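# Sort three desk items onto their matching low shelves

## Task

Take each of the three objects lying on the desk and set it on top of whichever low shelf already holds objects of the same kind. Objects already sitting on shelves must stay on those shelves. Every low shelf must be standing upright at the end, and the robot must not fall over or be left tilted; any of these failures means the task is not done.

## Robot and tools

Robot: TidyBot++, a wheeled base (0.54 m long, 0.50 m wide, 0.38 m tall) on four powered casters, carrying one seven-joint arm with a two-finger gripper. The arm's shoulder sits 0.12 m ahead of the base centre, 0.68 m above the floor. Cameras: base_camera (fixed on the base, looking forward) and wrist_camera (on the hand, looking along it). The arm begins folded, hand down, poking up to 0.08 m past the base front.

Frames: all positions are in metres. Base frame: origin on the floor below the base centre, x ahead, y to the left, z up. hand_pose is reported in this frame and marks the point between the finger pads; the hand's own z axis runs out along the fingers, and the fingers close along its y axis. base_odometry uses the base frame as it was when the scene began; heading is in rad (left positive, -3.142 to 3.142). It only counts wheel rotation, so slip shows up as travel. base_tilt is in degrees, forward and right positive.

Tool move: one action per call. Keys:
- base: an object with any of translate_m (forward positive), strafe_m (left positive), both in metres from -2 to 2, and rotate_rad (counter-clockwise from above positive) from -6.3 to 6.3. These are relative offsets measured from where the base last reported itself, along its axes at the start of the command. Not a pose.
- joints: absolute targets by name: joint_1_rad to joint_7_rad (radians) and gripper_pos (0 open to 1 closed; pad gap about 85 x (1 - gripper_pos) mm). joint_2_rad is limited to ±2.249, joint_4_rad to ±2.579, joint_6_rad to ±2.099; the rest turn freely and go the short way round. Note joint_1_rad positive turns the arm clockwise seen from above, the opposite sense to rotate_rad.
- target: a single list of seven numbers [x, y, z, qw, qx, qy, qz], an absolute hand pose in the base frame (metres, then a unit quaternion), same form as the hand_pose line. With target, joints may only contain gripper_pos.
- speeds: optional caps for this action: translate_m and strafe_m 0.05 to 0.5 m/s, rotate_rad 0.1 to 1.57 rad/s. When translating and strafing together, cap only one of them.
- cameras: list of base_camera, wrist_camera or all; [] means no images.
- blocking: true (default) returns once everything rests; false returns within about half a second while motion continues.
A move with no action simply reports state and images. Unknown keys make a call invalid; out-of-range values get it refused, and a refusal or an unrequested stop cancels the remaining move, wait and finished_scene calls of that reply.

Other tools: wait(seconds 0 to 10, cameras) lets time pass and reports; it ends early once moves settle. stop(cameras) brakes all running motions. zoom_image(camera, region [x0, y0, x1, y1] in pixels, at most 504 x 504) enlarges part of the latest image. read_manual gives licence text only. finished_scene(scene: the current scene number) ends the scene irreversibly; the goal must then hold with no help from the robot.

Result lines: the move line says done or the worst status. base_status, joint_status and hand_status report done, moving, off_target (resting away from target, maybe still pushing), stopped, contact_stop or time_out (old target dropped). "joint command not followed" / "pose unreachable" mean a safety check withheld arm targets (a cause: line explains self-collision); "not_followed" may keep being retried until you send new targets or stop. hand_target is where the hand would be with every joint on target. motor_effort gives percent of maximum torque, with the peak in brackets. on_its_own lists things the robot did unasked. ARM HIT, torque_fault, MOTOR HOT and OVER-TEMPERATURE FAULT (limit_stop_at_motor_heat) warn of collisions, a 10 s arm freeze, and overheating.

Practical guidance: after a target reports done, the hand is usually within about 3 cm; correct by adding (desired minus measured hand_pose) to the last target. To hold still while loaded, resend hand_target, not hand_pose, and never command a loaded joint to its read angle. Carried weight makes the arm sag. A straight-down hand can rise to roughly 0.94 m only close in. Poses low, forward and near the base front often miss or drive the arm into the base; out-of-reach poses wander up to 10 s then time out. When a held object lands, hand_pose stops dropping while commands continue, so watch effort and images. Joints have tolerances (±0.039 for joints 1 to 4, ±0.095 for 5 to 7, ±0.03 gripper). Closed fingertips reach about 20 mm beyond the hand point. Base accelerates at up to 0.5 m/s2; odometry drifts a few centimetres over many moves.

Avoid: dropping objects or releasing them while moving, slamming or hitting things hard, heavy pushes, squeezing hard on something still resting on a surface, twisting or yanking the gripper. The arm does not avoid obstacles and keeps pushing if blocked. Do not drive or turn while the arm is snagged above about 0.6 m, and do not swing a stretched arm sideways or reach far from folded over nearby furniture: the robot can tip. Retracting the arm or backing off corrects a slight lean. Keep the shelves from being knocked over and loose objects from falling; a loose object may occasionally get nudged by something else.

Each tool is called after "Request:" by a JSON object that holds its "api" and its "payload", one argument or row to a line.

## Session

I'll start by looking at the scene.

Request:
{"api": "move", "payload": {

}}

Scene clock: 0.00 s.
base_odometry: x=+0.000 y=+0.000 heading=+0.000
base_tilt: forward=-0.2 right=+0.2
base_status: not commanded
joint_positions: joint_1_rad=-0.024 joint_2_rad=-0.337 joint_3_rad=+3.181 joint_4_rad=-2.505 joint_5_rad=+0.005 joint_6_rad=-0.855 joint_7_rad=+1.522 gripper_pos=+0.000
joint_status: not commanded
motor_effort: joint_1_rad=+0 joint_2_rad=-2 joint_3_rad=+0 joint_4_rad=+13 joint_5_rad=+0 joint_6_rad=+0 joint_7_rad=+1
hand_pose: x=+0.2773 y=-0.0007 z=+0.5932 quat_wxyz=(-0.006, +0.998, -0.030, +0.059) (m; base frame)
hand_target: x=+0.2781 y=-0.0007 z=+0.5937 quat_wxyz=(-0.006, +0.998, -0.030, +0.060) (m; base frame)
hand_status: not commanded
pictures: base_camera, wrist_camera

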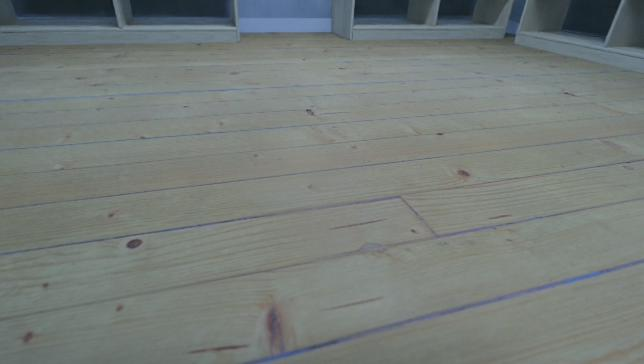

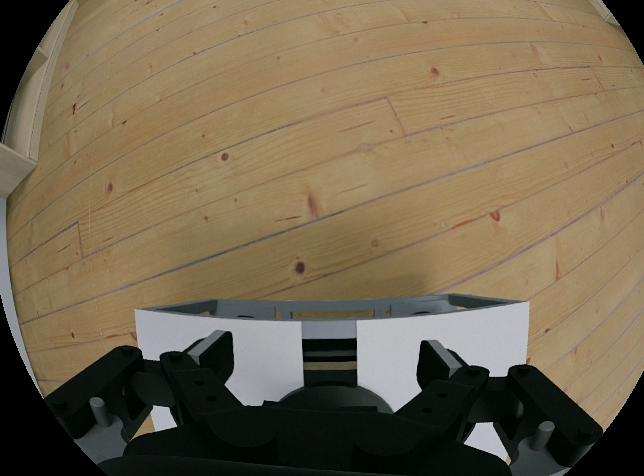

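Request:
{"api": "move", "payload": {
  "joints": {"joint_1_rad": 0.0, "joint_2_rad": -0.2, "joint_3_rad": 3.14, "joint_4_rad": -1.5, "joint_5_rad": 0.0, "joint_6_rad": -0.6, "joint_7_rad": 1.57, "gripper_pos": 0.0}
}}

Scene clock: 2.77 s.
move: done
base_odometry: x=+0.000 y=+0.000 heading=+0.000
base_tilt: forward=-0.1 right=+0.3
base_status: not commanded
joint_positions: joint_1_rad=-0.024 joint_2_rad=-0.220 joint_3_rad=+3.164 joint_4_rad=-1.532 joint_5_rad=+0.005 joint_6_rad=-0.671 joint_7_rad=+1.522 gripper_pos=+0.000
joint_status: all done
motor_effort: joint_1_rad=+0(1) joint_2_rad=-13(13) joint_3_rad=+0(1) joint_4_rad=+21(21) joint_5_rad=+0(1) joint_6_rad=+7(8) joint_7_rad=+1(2)
hand_pose: x=+0.6165 y=-0.0005 z=+1.0485 quat_wxyz=(-0.014, +0.836, -0.020, +0.547) (m; base frame)
hand_target: x=+0.6329 y=+0.0023 z=+1.0776 quat_wxyz=(-0.001, +0.813, +0.000, +0.582) (m; base frame)
hand_status: not commanded
pictures: base_camera, wrist_camera
camera_calibration:
wrist_camera: T_world_to_cam=[[-0.00743517, -0.999845, -0.01593, 0.0119837], [-0.363776, 0.0175434, -0.931321, 1.26192], [0.931457, -0.00112957, -0.36385, -0.0597022], [0, 0, 0, 1]] pos_world=[0.514757, -0.0102241, 1.15373]

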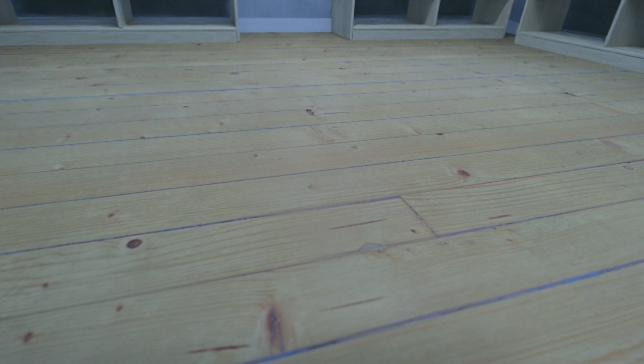

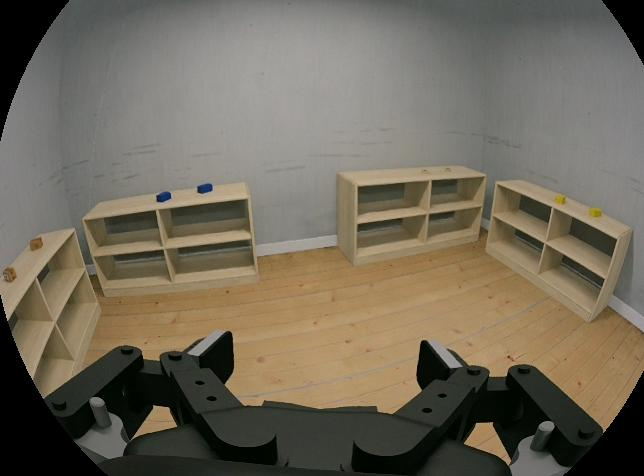

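Request:
{"api": "zoom_image", "payload": {
  "camera": "wrist_camera",
  "region": [0, 150, 260, 350]
}}

Request:
{"api": "zoom_image", "payload": {
  "camera": "wrist_camera",
  "region": [320, 130, 640, 330]
}}

Scaled by 1.938.

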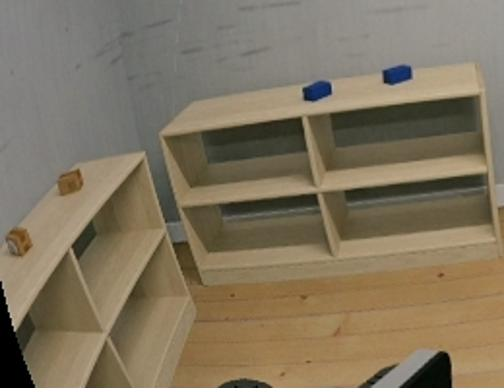

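Scaled by 1.575.

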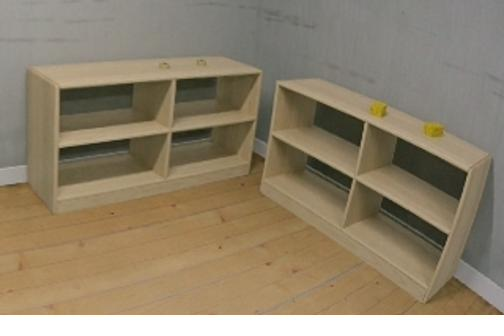

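Request:
{"api": "move", "payload": {
  "joints": {"joint_1_rad": 1.5},
  "cameras": ["wrist_camera"]
}}

Request:
{"api": "move", "payload": {
  "joints": {"joint_1_rad": 3.0},
  "cameras": ["wrist_camera"]
}}

Request:
{"api": "move", "payload": {
  "joints": {"joint_1_rad": 4.5},
  "cameras": ["wrist_camera"]
}}

Scene clock: 5.97 s.
move: done
base_odometry: x=+0.000 y=+0.000 heading=+0.000
base_tilt: forward=-0.2 right=+0.3
base_status: not commanded
joint_positions: joint_1_rad=+1.478 joint_2_rad=-0.215 joint_3_rad=+3.159 joint_4_rad=-1.532 joint_5_rad=+0.005 joint_6_rad=-0.669 joint_7_rad=+1.522 gripper_pos=+0.000
joint_status: all done
motor_effort: joint_1_rad=+0(2) joint_2_rad=-13(14) joint_3_rad=+0(1) joint_4_rad=+21(21) joint_5_rad=+0(1) joint_6_rad=+8(8) joint_7_rad=+1(1)
hand_pose: x=+0.1562 y=-0.4982 z=+1.0464 quat_wxyz=(+0.362, +0.600, -0.584, +0.409) (m; base frame)
hand_target: x=+0.1576 y=-0.5124 z=+1.0776 quat_wxyz=(+0.396, +0.595, -0.554, +0.426) (m; base frame)
hand_status: not commanded
pictures: wrist_camera
camera_calibration:
wrist_camera: T_world_to_cam=[[-0.997645, -0.0670103, -0.0146401, 0.128912], [-0.0110062, 0.367069, -0.930129, 1.21904], [0.0677022, -0.927777, -0.366942, 0.0441195], [0, 0, 0, 1]] pos_world=[0.139038, -0.397901, 1.15194]

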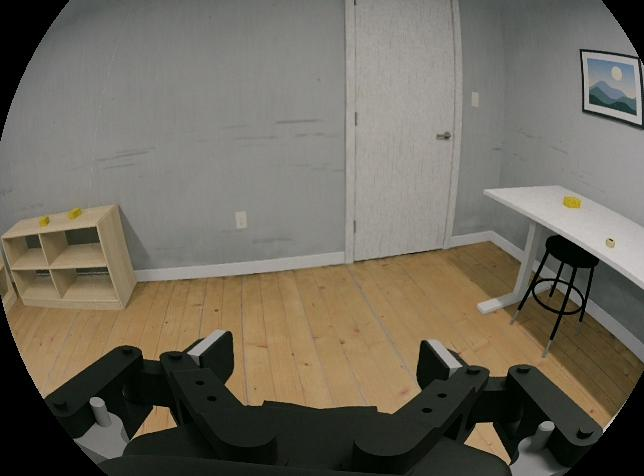

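Scene clock: 8.70 s.
move: done
base_odometry: x=+0.000 y=+0.000 heading=+0.000
base_tilt: forward=-0.2 right=+0.3
base_status: not commanded
joint_positions: joint_1_rad=+2.978 joint_2_rad=-0.215 joint_3_rad=+3.157 joint_4_rad=-1.532 joint_5_rad=+0.005 joint_6_rad=-0.669 joint_7_rad=+1.522 gripper_pos=+0.000
joint_status: all done
motor_effort: joint_1_rad=+0(2) joint_2_rad=-13(14) joint_3_rad=+0(1) joint_4_rad=+20(21) joint_5_rad=+0(1) joint_6_rad=+8(8) joint_7_rad=+1(1)
hand_pose: x=-0.3753 y=-0.0733 z=+1.0463 quat_wxyz=(+0.544, +0.042, -0.837, +0.053) (m; base frame)
hand_target: x=-0.3894 y=-0.0748 z=+1.0776 quat_wxyz=(+0.580, +0.058, -0.811, +0.042) (m; base frame)
hand_status: not commanded
pictures: wrist_camera
camera_calibration:
wrist_camera: T_world_to_cam=[[-0.139053, 0.990183, -0.0142346, 0.0265063], [0.365154, 0.0379073, -0.930175, 1.17422], [-0.920504, -0.134541, -0.36684, 0.161469], [0, 0, 0, 1]] pos_world=[-0.276453, -0.0490334, 1.15184]

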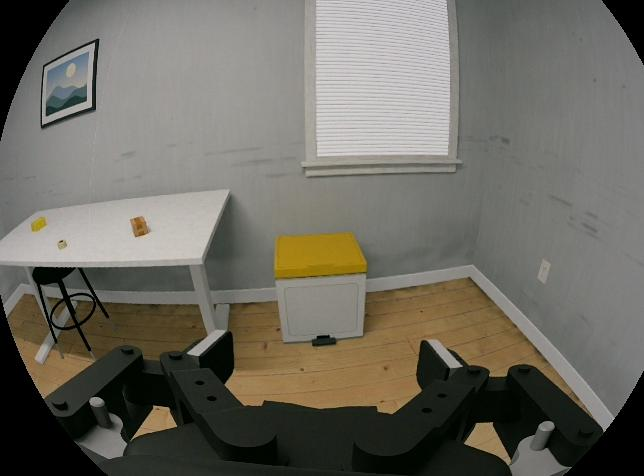

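Scene clock: 11.43 s.
move: done
base_odometry: x=+0.000 y=+0.000 heading=+0.000
base_tilt: forward=-0.1 right=+0.2
base_status: not commanded
joint_positions: joint_1_rad=+4.478 joint_2_rad=-0.214 joint_3_rad=+3.156 joint_4_rad=-1.532 joint_5_rad=+0.005 joint_6_rad=-0.668 joint_7_rad=+1.522 gripper_pos=+0.000
joint_status: all done
motor_effort: joint_1_rad=+0(2) joint_2_rad=-13(14) joint_3_rad=+0(1) joint_4_rad=+20(21) joint_5_rad=+0(1) joint_6_rad=+8(8) joint_7_rad=+1(1)
hand_pose: x=+0.0104 y=+0.4879 z=+1.0463 quat_wxyz=(+0.434, -0.539, -0.641, -0.332) (m; base frame)
hand_target: x=+0.0084 y=+0.5018 z=+1.0776 quat_wxyz=(+0.453, -0.511, -0.633, -0.365) (m; base frame)
hand_status: not commanded
pictures: wrist_camera
camera_calibration:
wrist_camera: T_world_to_cam=[[0.977675, 0.209655, -0.0140298, -0.106532], [0.0641437, -0.361367, -0.930215, 1.21009], [-0.200094, 0.908548, -0.366748, 0.0755122], [0, 0, 0, 1]] pos_world=[0.0416437, 0.391016, 1.15184]

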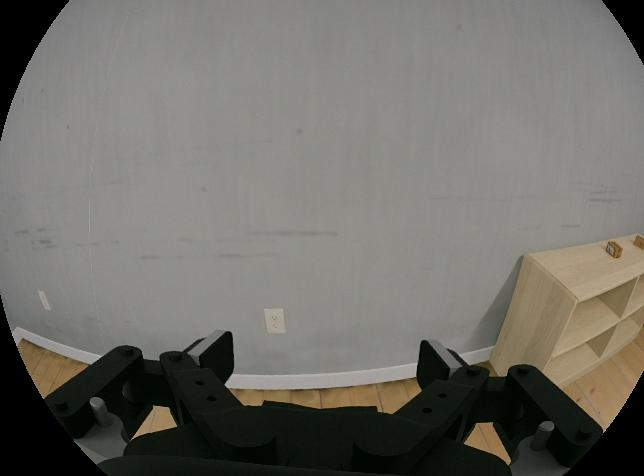

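Request:
{"api": "move", "payload": {
  "base": {"translate_m": 0.0, "strafe_m": -0.95, "rotate_rad": -2.805},
  "joints": {"joint_1_rad": 0.0}
}}

Scene clock: 19.70 s.
move: done
base_odometry: x=+0.000 y=-0.950 heading=-2.806
base_tilt: forward=-0.1 right=+0.1
base_status: done
joint_positions: joint_1_rad=+6.268 joint_2_rad=-0.194 joint_3_rad=+3.150 joint_4_rad=-1.532 joint_5_rad=+0.005 joint_6_rad=-0.663 joint_7_rad=+1.522 gripper_pos=+0.000
joint_status: all done
motor_effort: joint_1_rad=+0(3) joint_2_rad=-14(18) joint_3_rad=+0(3) joint_4_rad=+20(21) joint_5_rad=+0(1) joint_6_rad=+8(8) joint_7_rad=+1(1)
hand_pose: x=+0.6269 y=+0.0036 z=+1.0374 quat_wxyz=(+0.014, -0.842, +0.017, -0.540) (m; base frame)
hand_target: x=+0.6329 y=+0.0023 z=+1.0776 quat_wxyz=(+0.001, -0.813, +0.000, -0.582) (m; base frame)
hand_status: not commanded
pictures: base_camera, wrist_camera
camera_calibration:
wrist_camera: T_world_to_cam=[[-0.00200858, -0.999921, -0.0124199, 0.00892838], [-0.381044, 0.0122482, -0.924476, 1.25902], [0.924555, 0.00287564, -0.381038, -0.0512789], [0, 0, 0, 1]] pos_world=[0.527169, -0.0063456, 1.1445]

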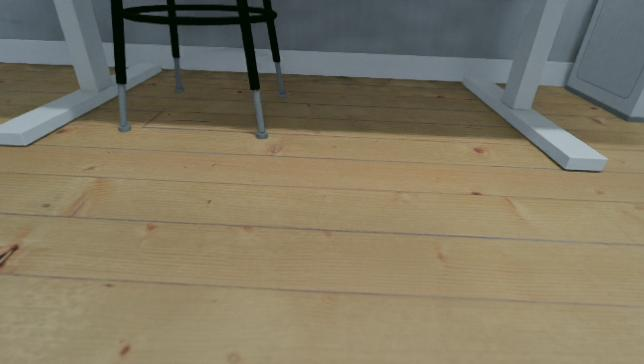

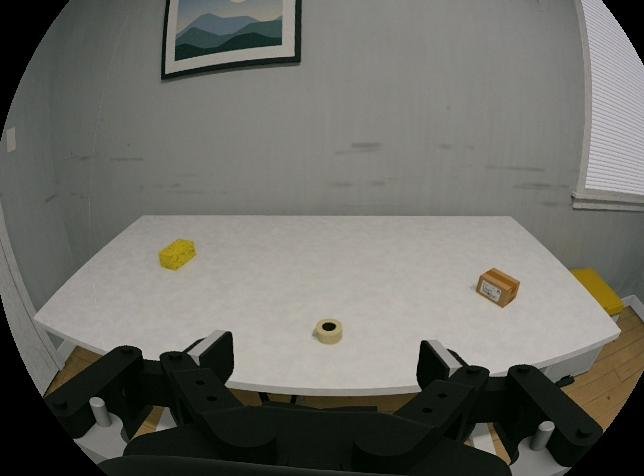

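Request:
{"api": "zoom_image", "payload": {
  "camera": "wrist_camera",
  "region": [140, 220, 260, 290]
}}

Request:
{"api": "zoom_image", "payload": {
  "camera": "wrist_camera",
  "region": [290, 300, 370, 360]
}}

Request:
{"api": "zoom_image", "payload": {
  "camera": "wrist_camera",
  "region": [460, 255, 540, 315]
}}

Scaled by 4.200.

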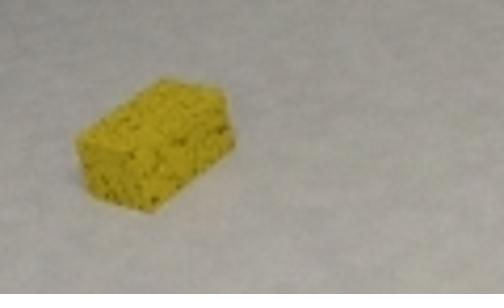

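Scaled by 6.300.

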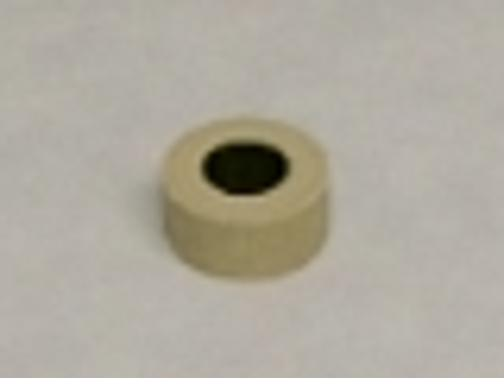

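Scaled by 6.300.

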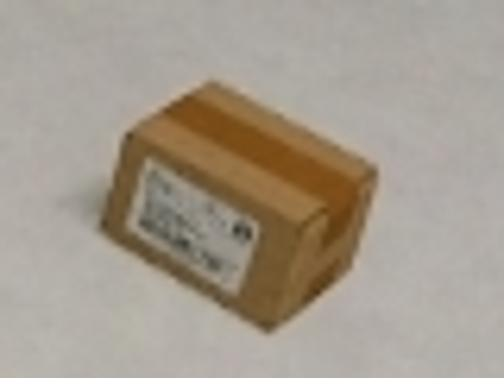

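Request:
{"api": "move", "payload": {
  "joints": {"gripper_pos": 1.0},
  "cameras": ["wrist_camera"]
}}

Request:
{"api": "zoom_image", "payload": {
  "camera": "wrist_camera",
  "region": [200, 240, 460, 440]
}}

Scene clock: 22.47 s.
move: done
base_odometry: x=+0.000 y=-0.950 heading=-2.806
base_tilt: forward=-0.1 right=+0.3
base_status: not commanded
joint_positions: joint_1_rad=+6.268 joint_2_rad=-0.194 joint_3_rad=+3.150 joint_4_rad=-1.532 joint_5_rad=+0.005 joint_6_rad=-0.663 joint_7_rad=+1.522 gripper_pos=+0.999
joint_status: all done
motor_effort: joint_1_rad=+0(0) joint_2_rad=-14(14) joint_3_rad=+0(1) joint_4_rad=+20(21) joint_5_rad=+0(0) joint_6_rad=+7(8) joint_7_rad=+1(1)
hand_pose: x=+0.6269 y=+0.0036 z=+1.0374 quat_wxyz=(+0.014, -0.842, +0.017, -0.540) (m; base frame)
hand_target: x=+0.6329 y=+0.0023 z=+1.0776 quat_wxyz=(+0.001, -0.813, +0.000, -0.582) (m; base frame)
hand_status: not commanded
pictures: wrist_camera
camera_calibration:
wrist_camera: T_world_to_cam=[[-0.00200858, -0.999921, -0.0124199, 0.00892838], [-0.381044, 0.0122482, -0.924476, 1.25902], [0.924555, 0.00287564, -0.381038, -0.0512789], [0, 0, 0, 1]] pos_world=[0.527169, -0.0063456, 1.1445]

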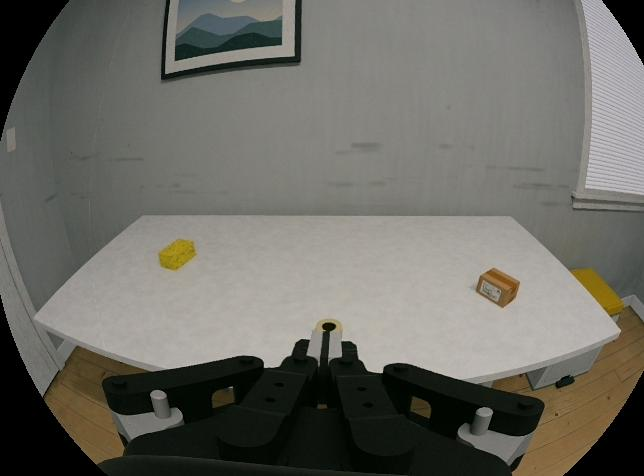

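Scaled by 1.938.

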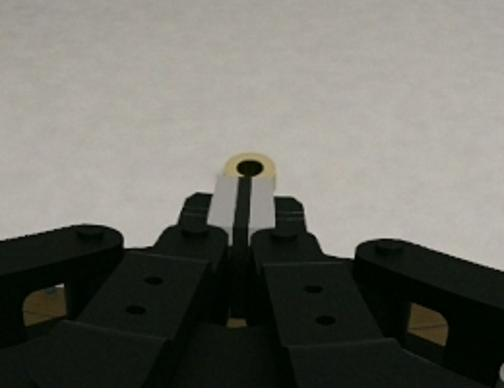

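Request:
{"api": "move", "payload": {
  "base": {"translate_m": 0.38, "rotate_rad": -0.03},
  "joints": {"gripper_pos": 0.0},
  "cameras": []
}}

Request:
{"api": "move", "payload": {
  "target": [0.55, 0.0, 0.90, 0.0, 1.0, 0.0, 0.0]
}}

Scene clock: 26.50 s.
move: done
base_odometry: x=-0.359 y=-1.075 heading=-2.835
base_tilt: forward=-0.2 right=+0.3
base_status: done
joint_positions: joint_1_rad=+6.271 joint_2_rad=-0.190 joint_3_rad=+3.149 joint_4_rad=-1.531 joint_5_rad=+0.005 joint_6_rad=-0.663 joint_7_rad=+1.522 gripper_pos=+0.000
joint_status: all done
motor_effort: joint_1_rad=+0(2) joint_2_rad=-14(17) joint_3_rad=+0(2) joint_4_rad=+21(22) joint_5_rad=+0(1) joint_6_rad=+6(8) joint_7_rad=+1(1)
hand_pose: x=+0.6282 y=+0.0026 z=+1.0359 quat_wxyz=(+0.013, -0.842, +0.018, -0.538) (m; base frame)
hand_target: x=+0.6329 y=+0.0023 z=+1.0776 quat_wxyz=(+0.001, -0.813, +0.000, -0.582) (m; base frame)
hand_status: not commanded
pictures: none
No camera images: "cameras" was empty.

Scene clock: 29.03 s.
move: done
base_odometry: x=-0.359 y=-1.075 heading=-2.835
base_tilt: forward=-0.1 right=+0.1
base_status: not commanded
joint_positions: joint_1_rad=+6.271 joint_2_rad=+0.344 joint_3_rad=+3.160 joint_4_rad=-0.803 joint_5_rad=+0.005 joint_6_rad=-1.952 joint_7_rad=+1.522 gripper_pos=+0.000
joint_status: not commanded
motor_effort: joint_1_rad=-1(1) joint_2_rad=-27(28) joint_3_rad=+0(1) joint_4_rad=+15(22) joint_5_rad=+0(1) joint_6_rad=+0(8) joint_7_rad=+1(1)
hand_pose: x=+0.5609 y=-0.0008 z=+0.8960 quat_wxyz=(-0.005, -0.999, +0.028, -0.021) (m; base frame)
hand_target: x=+0.5500 y=+0.0000 z=+0.9000 quat_wxyz=(+0.000, -1.000, +0.000, +0.000) (m; base frame)
hand_status: done (0.012 m and 4.0 deg from the pose sent, 0.157 m and 65.2 deg at the start)
pictures: base_camera, wrist_camera
camera_calibration:
wrist_camera: T_world_to_cam=[[-0.0241804, -0.99965, 0.0107061, -0.00567321], [-0.996412, 0.0232306, -0.0813787, 0.69295], [0.0811015, -0.0126355, -0.996626, 0.980472], [0, 0, 0, 1]] pos_world=[0.610809, -0.00938011, 1.03362]

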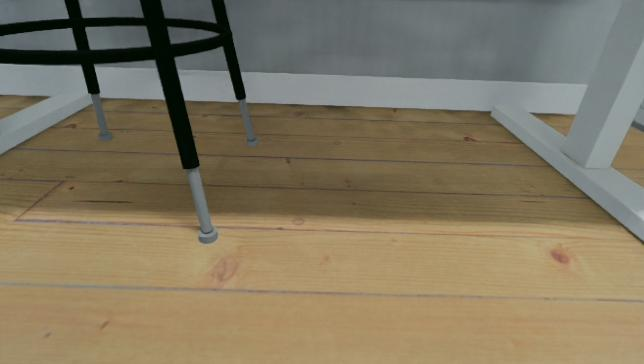

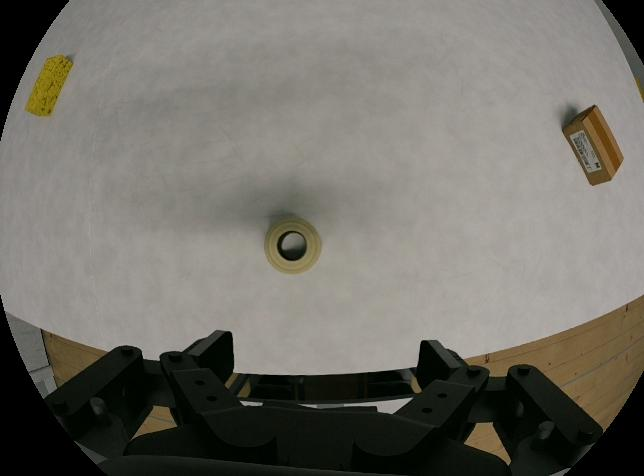

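Request:
{"api": "move", "payload": {
  "target": [0.603, 0.028, 0.834, 0.0, 1.0, 0.0, 0.0],
  "cameras": ["wrist_camera"]
}}

Request:
{"api": "zoom_image", "payload": {
  "camera": "wrist_camera",
  "region": [200, 200, 460, 400]
}}

Scene clock: 31.20 s.
move: done
base_odometry: x=-0.359 y=-1.075 heading=-2.835
base_tilt: forward=-0.1 right=+0.2
base_status: not commanded
joint_positions: joint_1_rad=+6.229 joint_2_rad=+0.451 joint_3_rad=+3.160 joint_4_rad=-0.840 joint_5_rad=+0.005 joint_6_rad=-1.883 joint_7_rad=+1.522 gripper_pos=+0.000
joint_status: not commanded
motor_effort: joint_1_rad=+0(1) joint_2_rad=-31(35) joint_3_rad=+0(1) joint_4_rad=+15(17) joint_5_rad=+0(1) joint_6_rad=-1(2) joint_7_rad=+1(1)
hand_pose: x=+0.5944 y=+0.0191 z=+0.8360 quat_wxyz=(-0.007, -1.000, +0.006, +0.016) (m; base frame)
hand_target: x=+0.6030 y=+0.0280 z=+0.8340 quat_wxyz=(+0.000, -1.000, +0.000, +0.000) (m; base frame)
hand_status: done (0.012 m and 2.1 deg from the pose sent, 0.080 m and 4.0 deg at the start)
pictures: wrist_camera
camera_calibration:
wrist_camera: T_world_to_cam=[[0.019064, -0.99972, 0.0140372, -0.0127509], [-0.999788, -0.0191708, -0.00751396, 0.66211], [0.00778096, -0.013891, -0.999873, 0.964545], [0, 0, 0, 1]] pos_world=[0.654707, 0.0133443, 0.969577]

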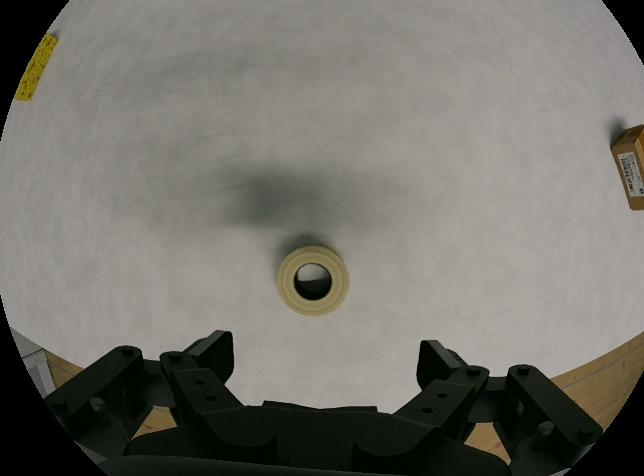

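Scaled by 1.938.

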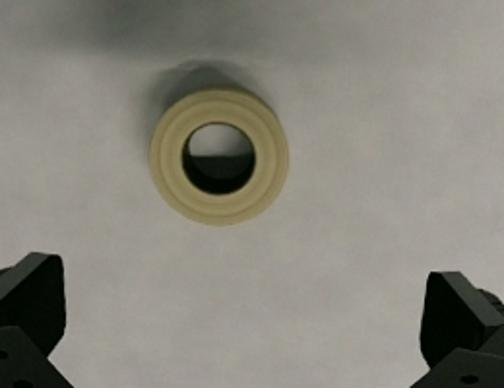

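Request:
{"api": "move", "payload": {
  "target": [0.628, 0.0395, 0.788, 0.0, 1.0, 0.0, 0.0],
  "cameras": ["wrist_camera"]
}}

Request:
{"api": "zoom_image", "payload": {
  "camera": "wrist_camera",
  "region": [200, 220, 460, 420]
}}

Scene clock: 32.93 s.
move: done
base_odometry: x=-0.359 y=-1.075 heading=-2.835
base_tilt: forward=-0.1 right=+0.3
base_status: not commanded
joint_positions: joint_1_rad=+6.216 joint_2_rad=+0.492 joint_3_rad=+3.160 joint_4_rad=-0.907 joint_5_rad=+0.005 joint_6_rad=-1.781 joint_7_rad=+1.522 gripper_pos=+0.000
joint_status: not commanded
motor_effort: joint_1_rad=+0(1) joint_2_rad=-33(35) joint_3_rad=+0(1) joint_4_rad=+16(17) joint_5_rad=+0(1) joint_6_rad=+0(1) joint_7_rad=+1(1)
hand_pose: x=+0.6152 y=+0.0265 z=+0.7954 quat_wxyz=(-0.008, -1.000, -0.001, +0.018) (m; base frame)
hand_target: x=+0.6280 y=+0.0395 z=+0.7880 quat_wxyz=(+0.000, -1.000, +0.000, +0.000) (m; base frame)
hand_status: done (0.020 m and 2.3 deg from the pose sent, 0.062 m and 2.1 deg at the start)
pictures: wrist_camera
camera_calibration:
wrist_camera: T_world_to_cam=[[0.0333438, -0.999334, 0.014851, -0.0146342], [-0.999441, -0.0333773, -0.0020121, 0.678503], [0.00250644, -0.0147756, -0.999888, 0.927212], [0, 0, 0, 1]] pos_world=[0.676288, 0.0217222, 0.928691]

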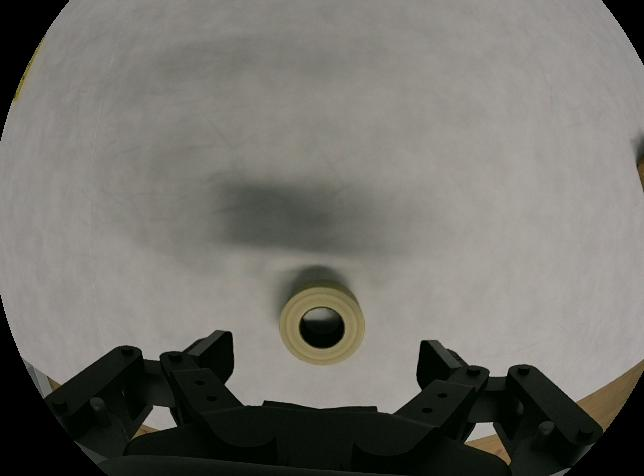

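Scaled by 1.938.

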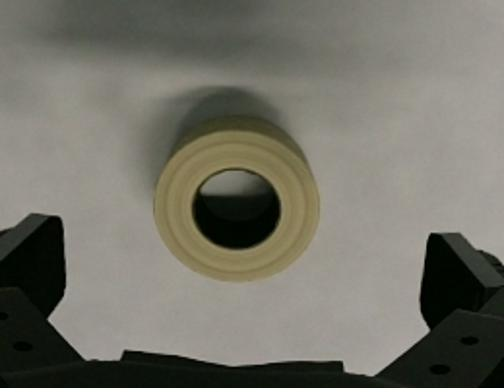

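Request:
{"api": "move", "payload": {
  "target": [0.634, 0.043, 0.742, 0.0, 1.0, 0.0, 0.0],
  "cameras": ["wrist_camera"]
}}

Request:
{"api": "zoom_image", "payload": {
  "camera": "wrist_camera",
  "region": [200, 240, 460, 440]
}}

Scene clock: 34.97 s.
move: done
base_odometry: x=-0.359 y=-1.075 heading=-2.835
base_tilt: forward=-0.1 right=+0.3
base_status: not commanded
joint_positions: joint_1_rad=+6.212 joint_2_rad=+0.497 joint_3_rad=+3.160 joint_4_rad=-1.041 joint_5_rad=+0.005 joint_6_rad=-1.644 joint_7_rad=+1.522 gripper_pos=+0.000
joint_status: not commanded
motor_effort: joint_1_rad=+0(0) joint_2_rad=-33(35) joint_3_rad=+0(1) joint_4_rad=+16(17) joint_5_rad=+0(1) joint_6_rad=-1(1) joint_7_rad=+1(1)
hand_pose: x=+0.6205 y=+0.0283 z=+0.7509 quat_wxyz=(-0.008, -1.000, -0.003, +0.020) (m; base frame)
hand_target: x=+0.6340 y=+0.0430 z=+0.7420 quat_wxyz=(+0.000, -1.000, +0.000, +0.000) (m; base frame)
hand_status: done (0.022 m and 2.5 deg from the pose sent, 0.059 m and 2.3 deg at the start)
pictures: wrist_camera
camera_calibration:
wrist_camera: T_world_to_cam=[[0.0377825, -0.999172, 0.0150604, -0.0152819], [-0.999286, -0.0377784, 0.000555133, 0.681838], [0.000014284, -0.0150706, -0.999886, 0.884245], [0, 0, 0, 1]] pos_world=[0.681916, 0.0238156, 0.883997]

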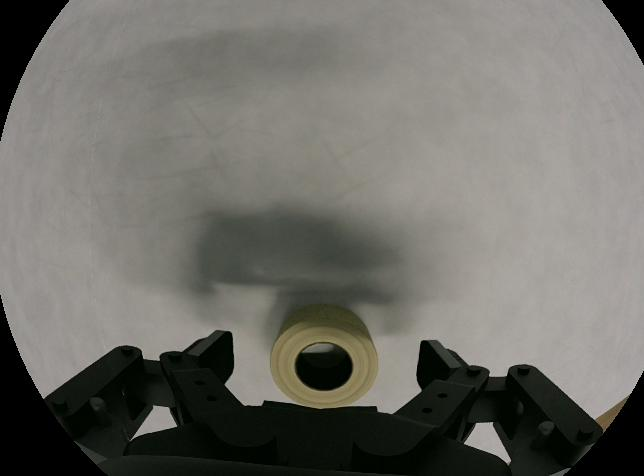

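Scaled by 1.938.

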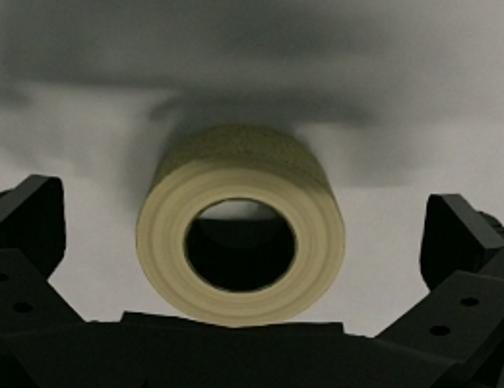

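Request:
{"api": "move", "payload": {
  "target": [0.634, 0.044, 0.735, 0.0, 1.0, 0.0, 0.0],
  "cameras": ["wrist_camera"]
}}

Scene clock: 36.03 s.
move: done
base_odometry: x=-0.359 y=-1.075 heading=-2.835
base_tilt: forward=-0.1 right=+0.2
base_status: not commanded
joint_positions: joint_1_rad=+6.211 joint_2_rad=+0.497 joint_3_rad=+3.160 joint_4_rad=-1.064 joint_5_rad=+0.005 joint_6_rad=-1.617 joint_7_rad=+1.522 gripper_pos=+0.000
joint_status: not commanded
motor_effort: joint_1_rad=+0(1) joint_2_rad=-33(35) joint_3_rad=+0(1) joint_4_rad=+16(17) joint_5_rad=+0(1) joint_6_rad=+0(1) joint_7_rad=+1(1)
hand_pose: x=+0.6223 y=+0.0287 z=+0.7436 quat_wxyz=(-0.008, -1.000, -0.003, +0.017) (m; base frame)
hand_target: x=+0.6340 y=+0.0440 z=+0.7350 quat_wxyz=(+0.000, -1.000, +0.000, +0.000) (m; base frame)
hand_status: done (0.021 m and 2.2 deg from the pose sent, 0.026 m and 2.5 deg at the start)
pictures: wrist_camera
camera_calibration:
wrist_camera: T_world_to_cam=[[0.0386176, -0.999141, 0.0150369, -0.0153744], [-0.999243, -0.0386824, -0.00403761, 0.687067], [0.0046158, -0.0148696, -0.999879, 0.874089], [0, 0, 0, 1]] pos_world=[0.683106, 0.0242135, 0.876988]

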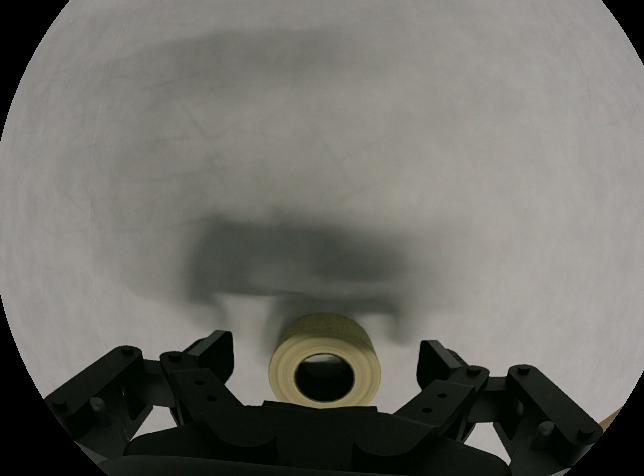

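Request:
{"api": "move", "payload": {
  "joints": {"gripper_pos": 0.55},
  "cameras": ["wrist_camera"]
}}

Request:
{"api": "zoom_image", "payload": {
  "camera": "wrist_camera",
  "region": [200, 240, 460, 440]
}}

Scene clock: 37.10 s.
move: off_target
base_odometry: x=-0.359 y=-1.075 heading=-2.835
base_tilt: forward=-0.1 right=+0.2
base_status: not commanded
joint_positions: joint_1_rad=+6.211 joint_2_rad=+0.494 joint_3_rad=+3.160 joint_4_rad=-1.064 joint_5_rad=+0.005 joint_6_rad=-1.616 joint_7_rad=+1.522 gripper_pos=+0.517
joint_status: gripper_pos off_target (ended at +0.517, target +0.550)
motor_effort: joint_1_rad=+0(0) joint_2_rad=-32(34) joint_3_rad=+0(1) joint_4_rad=+15(17) joint_5_rad=+0(1) joint_6_rad=+0(1) joint_7_rad=+1(1)
hand_pose: x=+0.6220 y=+0.0288 z=+0.7450 quat_wxyz=(-0.008, -1.000, -0.004, +0.016) (m; base frame)
hand_target: x=+0.6340 y=+0.0440 z=+0.7350 quat_wxyz=(+0.000, -1.000, +0.000, +0.000) (m; base frame)
hand_status: not commanded
pictures: wrist_camera
camera_calibration:
wrist_camera: T_world_to_cam=[[0.0387743, -0.999136, 0.0149461, -0.0153032], [-0.99922, -0.0388799, -0.00684083, 0.688923], [0.00741602, -0.0146692, -0.999865, 0.873759], [0, 0, 0, 1]] pos_world=[0.682499, 0.0243126, 0.878582]

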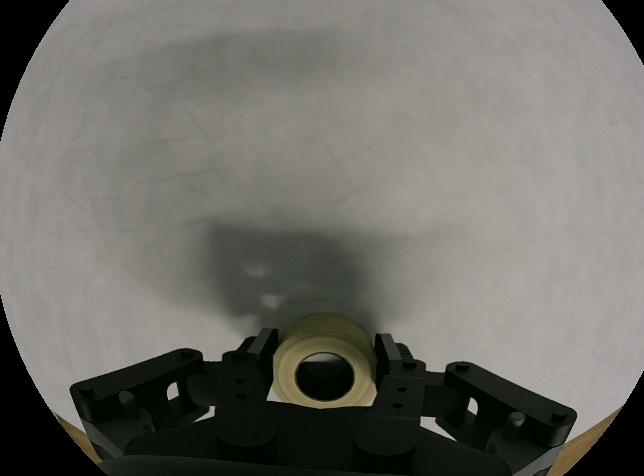

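Scaled by 1.938.

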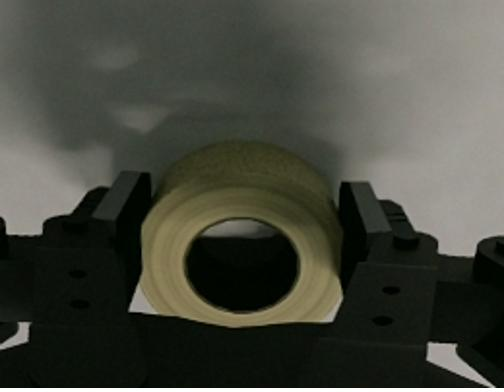

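Request:
{"api": "move", "payload": {
  "joints": {"gripper_pos": 0.65},
  "cameras": []
}}

Request:
{"api": "move", "payload": {
  "target": [0.62, 0.044, 0.80, 0.0, 1.0, 0.0, 0.0],
  "cameras": ["wrist_camera"]
}}

Request:
{"api": "zoom_image", "payload": {
  "camera": "wrist_camera",
  "region": [200, 240, 460, 440]
}}

Scene clock: 37.97 s.
move: off_target
base_odometry: x=-0.359 y=-1.075 heading=-2.835
base_tilt: forward=-0.1 right=+0.3
base_status: not commanded
joint_positions: joint_1_rad=+6.211 joint_2_rad=+0.494 joint_3_rad=+3.160 joint_4_rad=-1.064 joint_5_rad=+0.005 joint_6_rad=-1.616 joint_7_rad=+1.522 gripper_pos=+0.517
joint_status: gripper_pos off_target (ended at +0.517, target +0.650)
motor_effort: joint_1_rad=+0(1) joint_2_rad=-32(32) joint_3_rad=+0(1) joint_4_rad=+15(15) joint_5_rad=+0(1) joint_6_rad=+0(1) joint_7_rad=+1(1)
hand_pose: x=+0.6220 y=+0.0288 z=+0.7450 quat_wxyz=(-0.008, -1.000, -0.004, +0.016) (m; base frame)
hand_target: x=+0.6340 y=+0.0440 z=+0.7350 quat_wxyz=(+0.000, -1.000, +0.000, +0.000) (m; base frame)
hand_status: not commanded
pictures: none
No camera images: "cameras" was empty.

Scene clock: 39.07 s.
move: done
base_odometry: x=-0.359 y=-1.075 heading=-2.835
base_tilt: forward=-0.1 right=+0.2
base_status: not commanded
joint_positions: joint_1_rad=+6.208 joint_2_rad=+0.490 joint_3_rad=+3.160 joint_4_rad=-0.945 joint_5_rad=+0.005 joint_6_rad=-1.692 joint_7_rad=+1.522 gripper_pos=+0.517
joint_status: not commanded
motor_effort: joint_1_rad=+0(1) joint_2_rad=-34(36) joint_3_rad=-1(1) joint_4_rad=+17(17) joint_5_rad=+1(1) joint_6_rad=+0(1) joint_7_rad=+1(1)
hand_pose: x=+0.6322 y=+0.0311 z=+0.7843 quat_wxyz=(-0.006, -1.000, -0.005, -0.008) (m; base frame)
hand_target: x=+0.6200 y=+0.0440 z=+0.8000 quat_wxyz=(+0.000, -1.000, +0.000, +0.000) (m; base frame)
hand_status: done (0.024 m and 1.2 deg from the pose sent, 0.057 m and 2.1 deg at the start)
pictures: wrist_camera
camera_calibration:
wrist_camera: T_world_to_cam=[[0.0407764, -0.99907, 0.0140047, -0.0145052], [-0.997674, -0.0414776, -0.0540885, 0.73567], [0.0546191, -0.0117666, -0.998438, 0.881969], [0, 0, 0, 1]] pos_world=[0.686378, 0.0263998, 0.920586]

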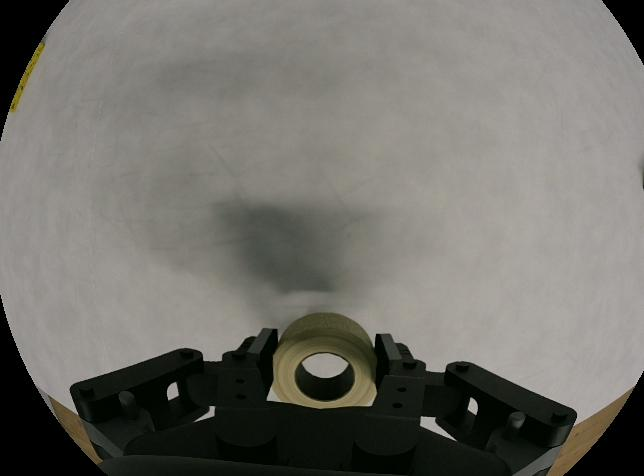

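Scaled by 1.938.

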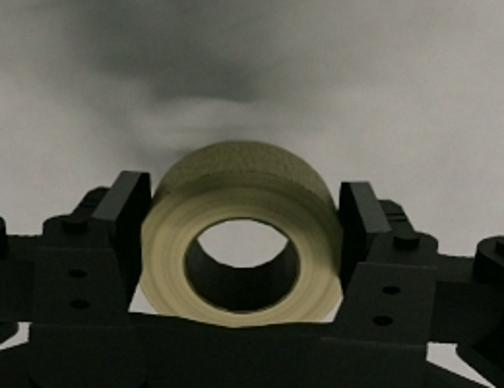

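Request:
{"api": "move", "payload": {
  "joints": {"joint_1_rad": 0.0, "joint_2_rad": -0.1, "joint_3_rad": 3.14, "joint_4_rad": -1.7, "joint_5_rad": 0.0, "joint_6_rad": -0.7, "joint_7_rad": 1.57},
  "cameras": ["wrist_camera"]
}}

Scene clock: 43.17 s.
move: done
base_odometry: x=-0.359 y=-1.075 heading=-2.835
base_tilt: forward=-0.1 right=+0.2
base_status: not commanded
joint_positions: joint_1_rad=+6.260 joint_2_rad=-0.079 joint_3_rad=+3.159 joint_4_rad=-1.679 joint_5_rad=+0.005 joint_6_rad=-0.772 joint_7_rad=+1.522 gripper_pos=+0.517
joint_status: all done
motor_effort: joint_1_rad=+0(2) joint_2_rad=-17(36) joint_3_rad=+0(1) joint_4_rad=+20(21) joint_5_rad=+0(2) joint_6_rad=+6(7) joint_7_rad=+1(2)
hand_pose: x=+0.6169 y=+0.0030 z=+0.8683 quat_wxyz=(+0.009, -0.927, +0.019, -0.375) (m; base frame)
hand_target: x=+0.6233 y=+0.0022 z=+0.8839 quat_wxyz=(+0.000, -0.913, +0.000, -0.408) (m; base frame)
hand_status: not commanded
pictures: wrist_camera
camera_calibration:
wrist_camera: T_world_to_cam=[[-0.00728723, -0.999941, -0.00803785, 0.00563315], [-0.690349, 0.0108459, -0.723396, 1.11511], [0.72344, 0.000277366, -0.690387, 0.286157], [0, 0, 0, 1]] pos_world=[0.562839, -0.00654095, 1.00427]

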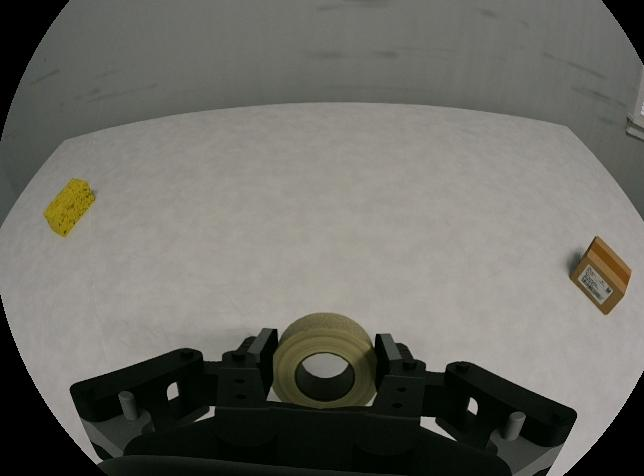

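Request:
{"api": "move", "payload": {
  "base": {"translate_m": -1.2, "strafe_m": 0.1, "rotate_rad": 3.137},
  "cameras": ["wrist_camera"]
}}

Scene clock: 48.00 s.
move: done
base_odometry: x=+0.816 y=-0.809 heading=+0.303
base_tilt: forward=-0.1 right=+0.2
base_status: done
joint_positions: joint_1_rad=+6.271 joint_2_rad=-0.082 joint_3_rad=+3.150 joint_4_rad=-1.680 joint_5_rad=+0.005 joint_6_rad=-0.764 joint_7_rad=+1.522 gripper_pos=+0.517
joint_status: not commanded
motor_effort: joint_1_rad=+0(3) joint_2_rad=-18(20) joint_3_rad=+0(2) joint_4_rad=+20(21) joint_5_rad=+0(1) joint_6_rad=+6(6) joint_7_rad=+1(1)
hand_pose: x=+0.6178 y=+0.0018 z=+0.8713 quat_wxyz=(+0.008, -0.925, +0.020, -0.380) (m; base frame)
hand_target: x=+0.6233 y=+0.0022 z=+0.8839 quat_wxyz=(+0.000, -0.913, +0.000, -0.408) (m; base frame)
hand_status: not commanded
pictures: wrist_camera
camera_calibration:
wrist_camera: T_world_to_cam=[[-0.00976937, -0.999924, -0.00749102, 0.00560265], [-0.682659, 0.0121433, -0.730636, 1.11946], [0.730672, -0.00202404, -0.682726, 0.276512], [0, 0, 0, 1]] pos_world=[0.562221, -0.00743196, 1.00674]

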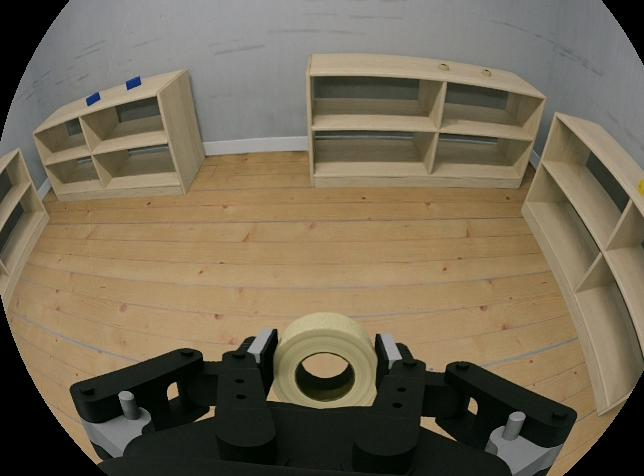

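Request:
{"api": "zoom_image", "payload": {
  "camera": "wrist_camera",
  "region": [290, 40, 560, 200]
}}

Request:
{"api": "zoom_image", "payload": {
  "camera": "wrist_camera",
  "region": [420, 50, 510, 90]
}}

Scaled by 1.867.

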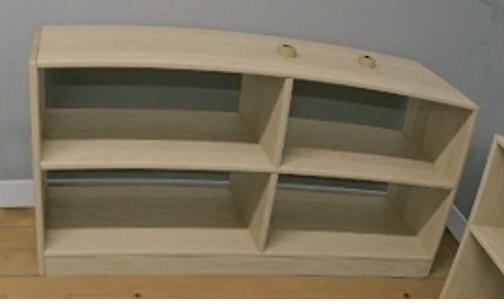

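Scaled by 5.600.

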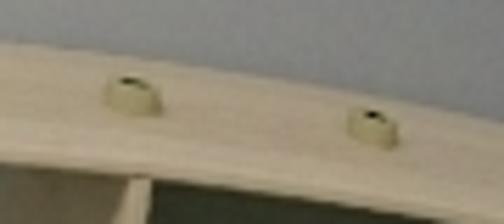

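Request:
{"api": "move", "payload": {
  "base": {"translate_m": 1.40, "strafe_m": -0.22},
  "cameras": ["wrist_camera"]
}}

Scene clock: 53.07 s.
move: done
base_odometry: x=+2.218 y=-0.601 heading=+0.303
base_tilt: forward=-0.1 right=+0.2
base_status: done
joint_positions: joint_1_rad=+6.271 joint_2_rad=-0.089 joint_3_rad=+3.150 joint_4_rad=-1.682 joint_5_rad=+0.005 joint_6_rad=-0.763 joint_7_rad=+1.522 gripper_pos=+0.517
joint_status: not commanded
motor_effort: joint_1_rad=-1(1) joint_2_rad=-17(20) joint_3_rad=+0(1) joint_4_rad=+20(21) joint_5_rad=+0(1) joint_6_rad=+6(7) joint_7_rad=+1(1)
hand_pose: x=+0.6162 y=+0.0018 z=+0.8739 quat_wxyz=(+0.008, -0.924, +0.020, -0.383) (m; base frame)
hand_target: x=+0.6233 y=+0.0022 z=+0.8839 quat_wxyz=(+0.000, -0.913, +0.000, -0.408) (m; base frame)
hand_status: not commanded
pictures: wrist_camera
camera_calibration:
wrist_camera: T_world_to_cam=[[-0.00979597, -0.999923, -0.00761839, 0.00564086], [-0.678613, 0.0122435, -0.734394, 1.12108], [0.734431, -0.00202416, -0.678681, 0.273566], [0, 0, 0, 1]] pos_world=[0.559918, -0.00753177, 1.00902]

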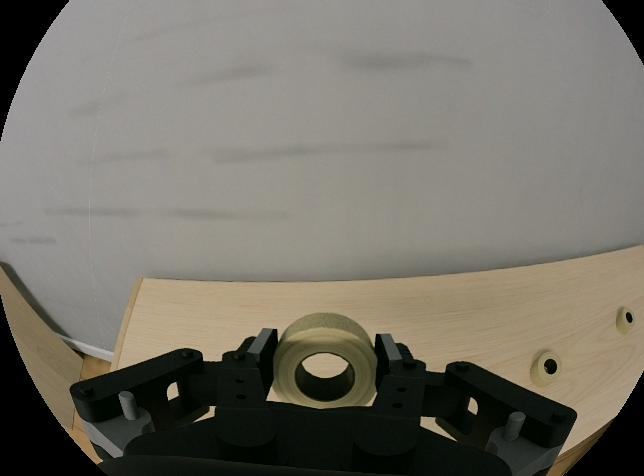

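Request:
{"api": "move", "payload": {
  "target": [0.66, 0.0, 0.70, 0.0, 1.0, 0.0, 0.0],
  "cameras": ["wrist_camera"]
}}

Scene clock: 56.20 s.
move: done
base_odometry: x=+2.218 y=-0.601 heading=+0.303
base_tilt: forward=+0.0 right=+0.3
base_status: not commanded
joint_positions: joint_1_rad=+6.271 joint_2_rad=+0.566 joint_3_rad=+3.152 joint_4_rad=-1.113 joint_5_rad=+0.005 joint_6_rad=-1.430 joint_7_rad=+1.522 gripper_pos=+0.517
joint_status: not commanded
motor_effort: joint_1_rad=+0(1) joint_2_rad=-36(38) joint_3_rad=+0(1) joint_4_rad=+16(21) joint_5_rad=+0(1) joint_6_rad=+0(6) joint_7_rad=+1(1)
hand_pose: x=+0.6674 y=+0.0014 z=+0.6919 quat_wxyz=(-0.005, -1.000, +0.023, -0.017) (m; base frame)
hand_target: x=+0.6600 y=+0.0000 z=+0.7000 quat_wxyz=(+0.000, -1.000, +0.000, +0.000) (m; base frame)
hand_status: done (0.011 m and 3.3 deg from the pose sent, 0.179 m and 45.1 deg at the start)
pictures: wrist_camera
camera_calibration:
wrist_camera: T_world_to_cam=[[-0.0143646, -0.999836, 0.0110171, -0.00550962], [-0.997293, 0.0135317, -0.07228, 0.776745], [0.0721191, -0.0120255, -0.997324, 0.774906], [0, 0, 0, 1]] pos_world=[0.718678, -0.0067007, 0.829036]

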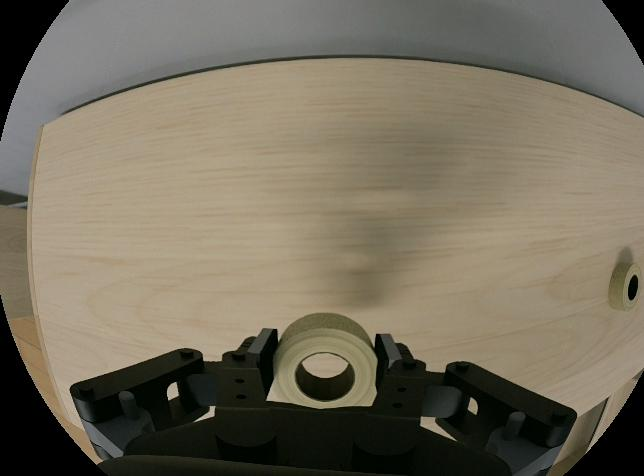

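Request:
{"api": "move", "payload": {
  "target": [0.665, 0.0, 0.655, 0.0, 1.0, 0.0, 0.0],
  "cameras": ["wrist_camera"]
}}

Request:
{"api": "zoom_image", "payload": {
  "camera": "wrist_camera",
  "region": [200, 240, 460, 440]
}}

Scene clock: 57.53 s.
move: done
base_odometry: x=+2.218 y=-0.601 heading=+0.303
base_tilt: forward=-0.1 right=+0.2
base_status: not commanded
joint_positions: joint_1_rad=+6.271 joint_2_rad=+0.594 joint_3_rad=+3.152 joint_4_rad=-1.157 joint_5_rad=+0.005 joint_6_rad=-1.407 joint_7_rad=+1.522 gripper_pos=+0.517
joint_status: not commanded
motor_effort: joint_1_rad=+0(0) joint_2_rad=-36(38) joint_3_rad=+0(1) joint_4_rad=+16(17) joint_5_rad=+0(1) joint_6_rad=-1(1) joint_7_rad=+1(1)
hand_pose: x=+0.6589 y=+0.0013 z=+0.6631 quat_wxyz=(-0.006, -1.000, +0.023, +0.008) (m; base frame)
hand_target: x=+0.6650 y=+0.0000 z=+0.6550 quat_wxyz=(+0.000, -1.000, +0.000, +0.000) (m; base frame)
hand_status: done (0.010 m and 2.8 deg from the pose sent, 0.037 m and 3.3 deg at the start)
pictures: wrist_camera
camera_calibration:
wrist_camera: T_world_to_cam=[[-0.0138235, -0.999831, 0.0120995, -0.00644198], [-0.999623, 0.0135315, -0.0238887, 0.735587], [0.0237209, -0.0124252, -0.999641, 0.780267], [0, 0, 0, 1]] pos_world=[0.716712, -0.00669955, 0.797637]

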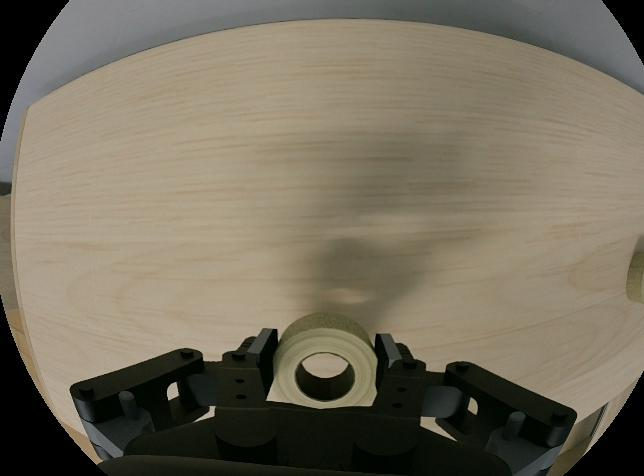

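Scaled by 1.938.

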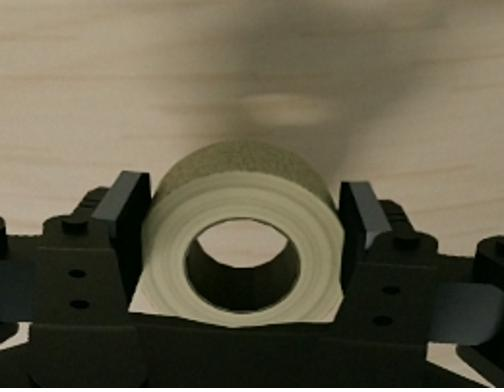

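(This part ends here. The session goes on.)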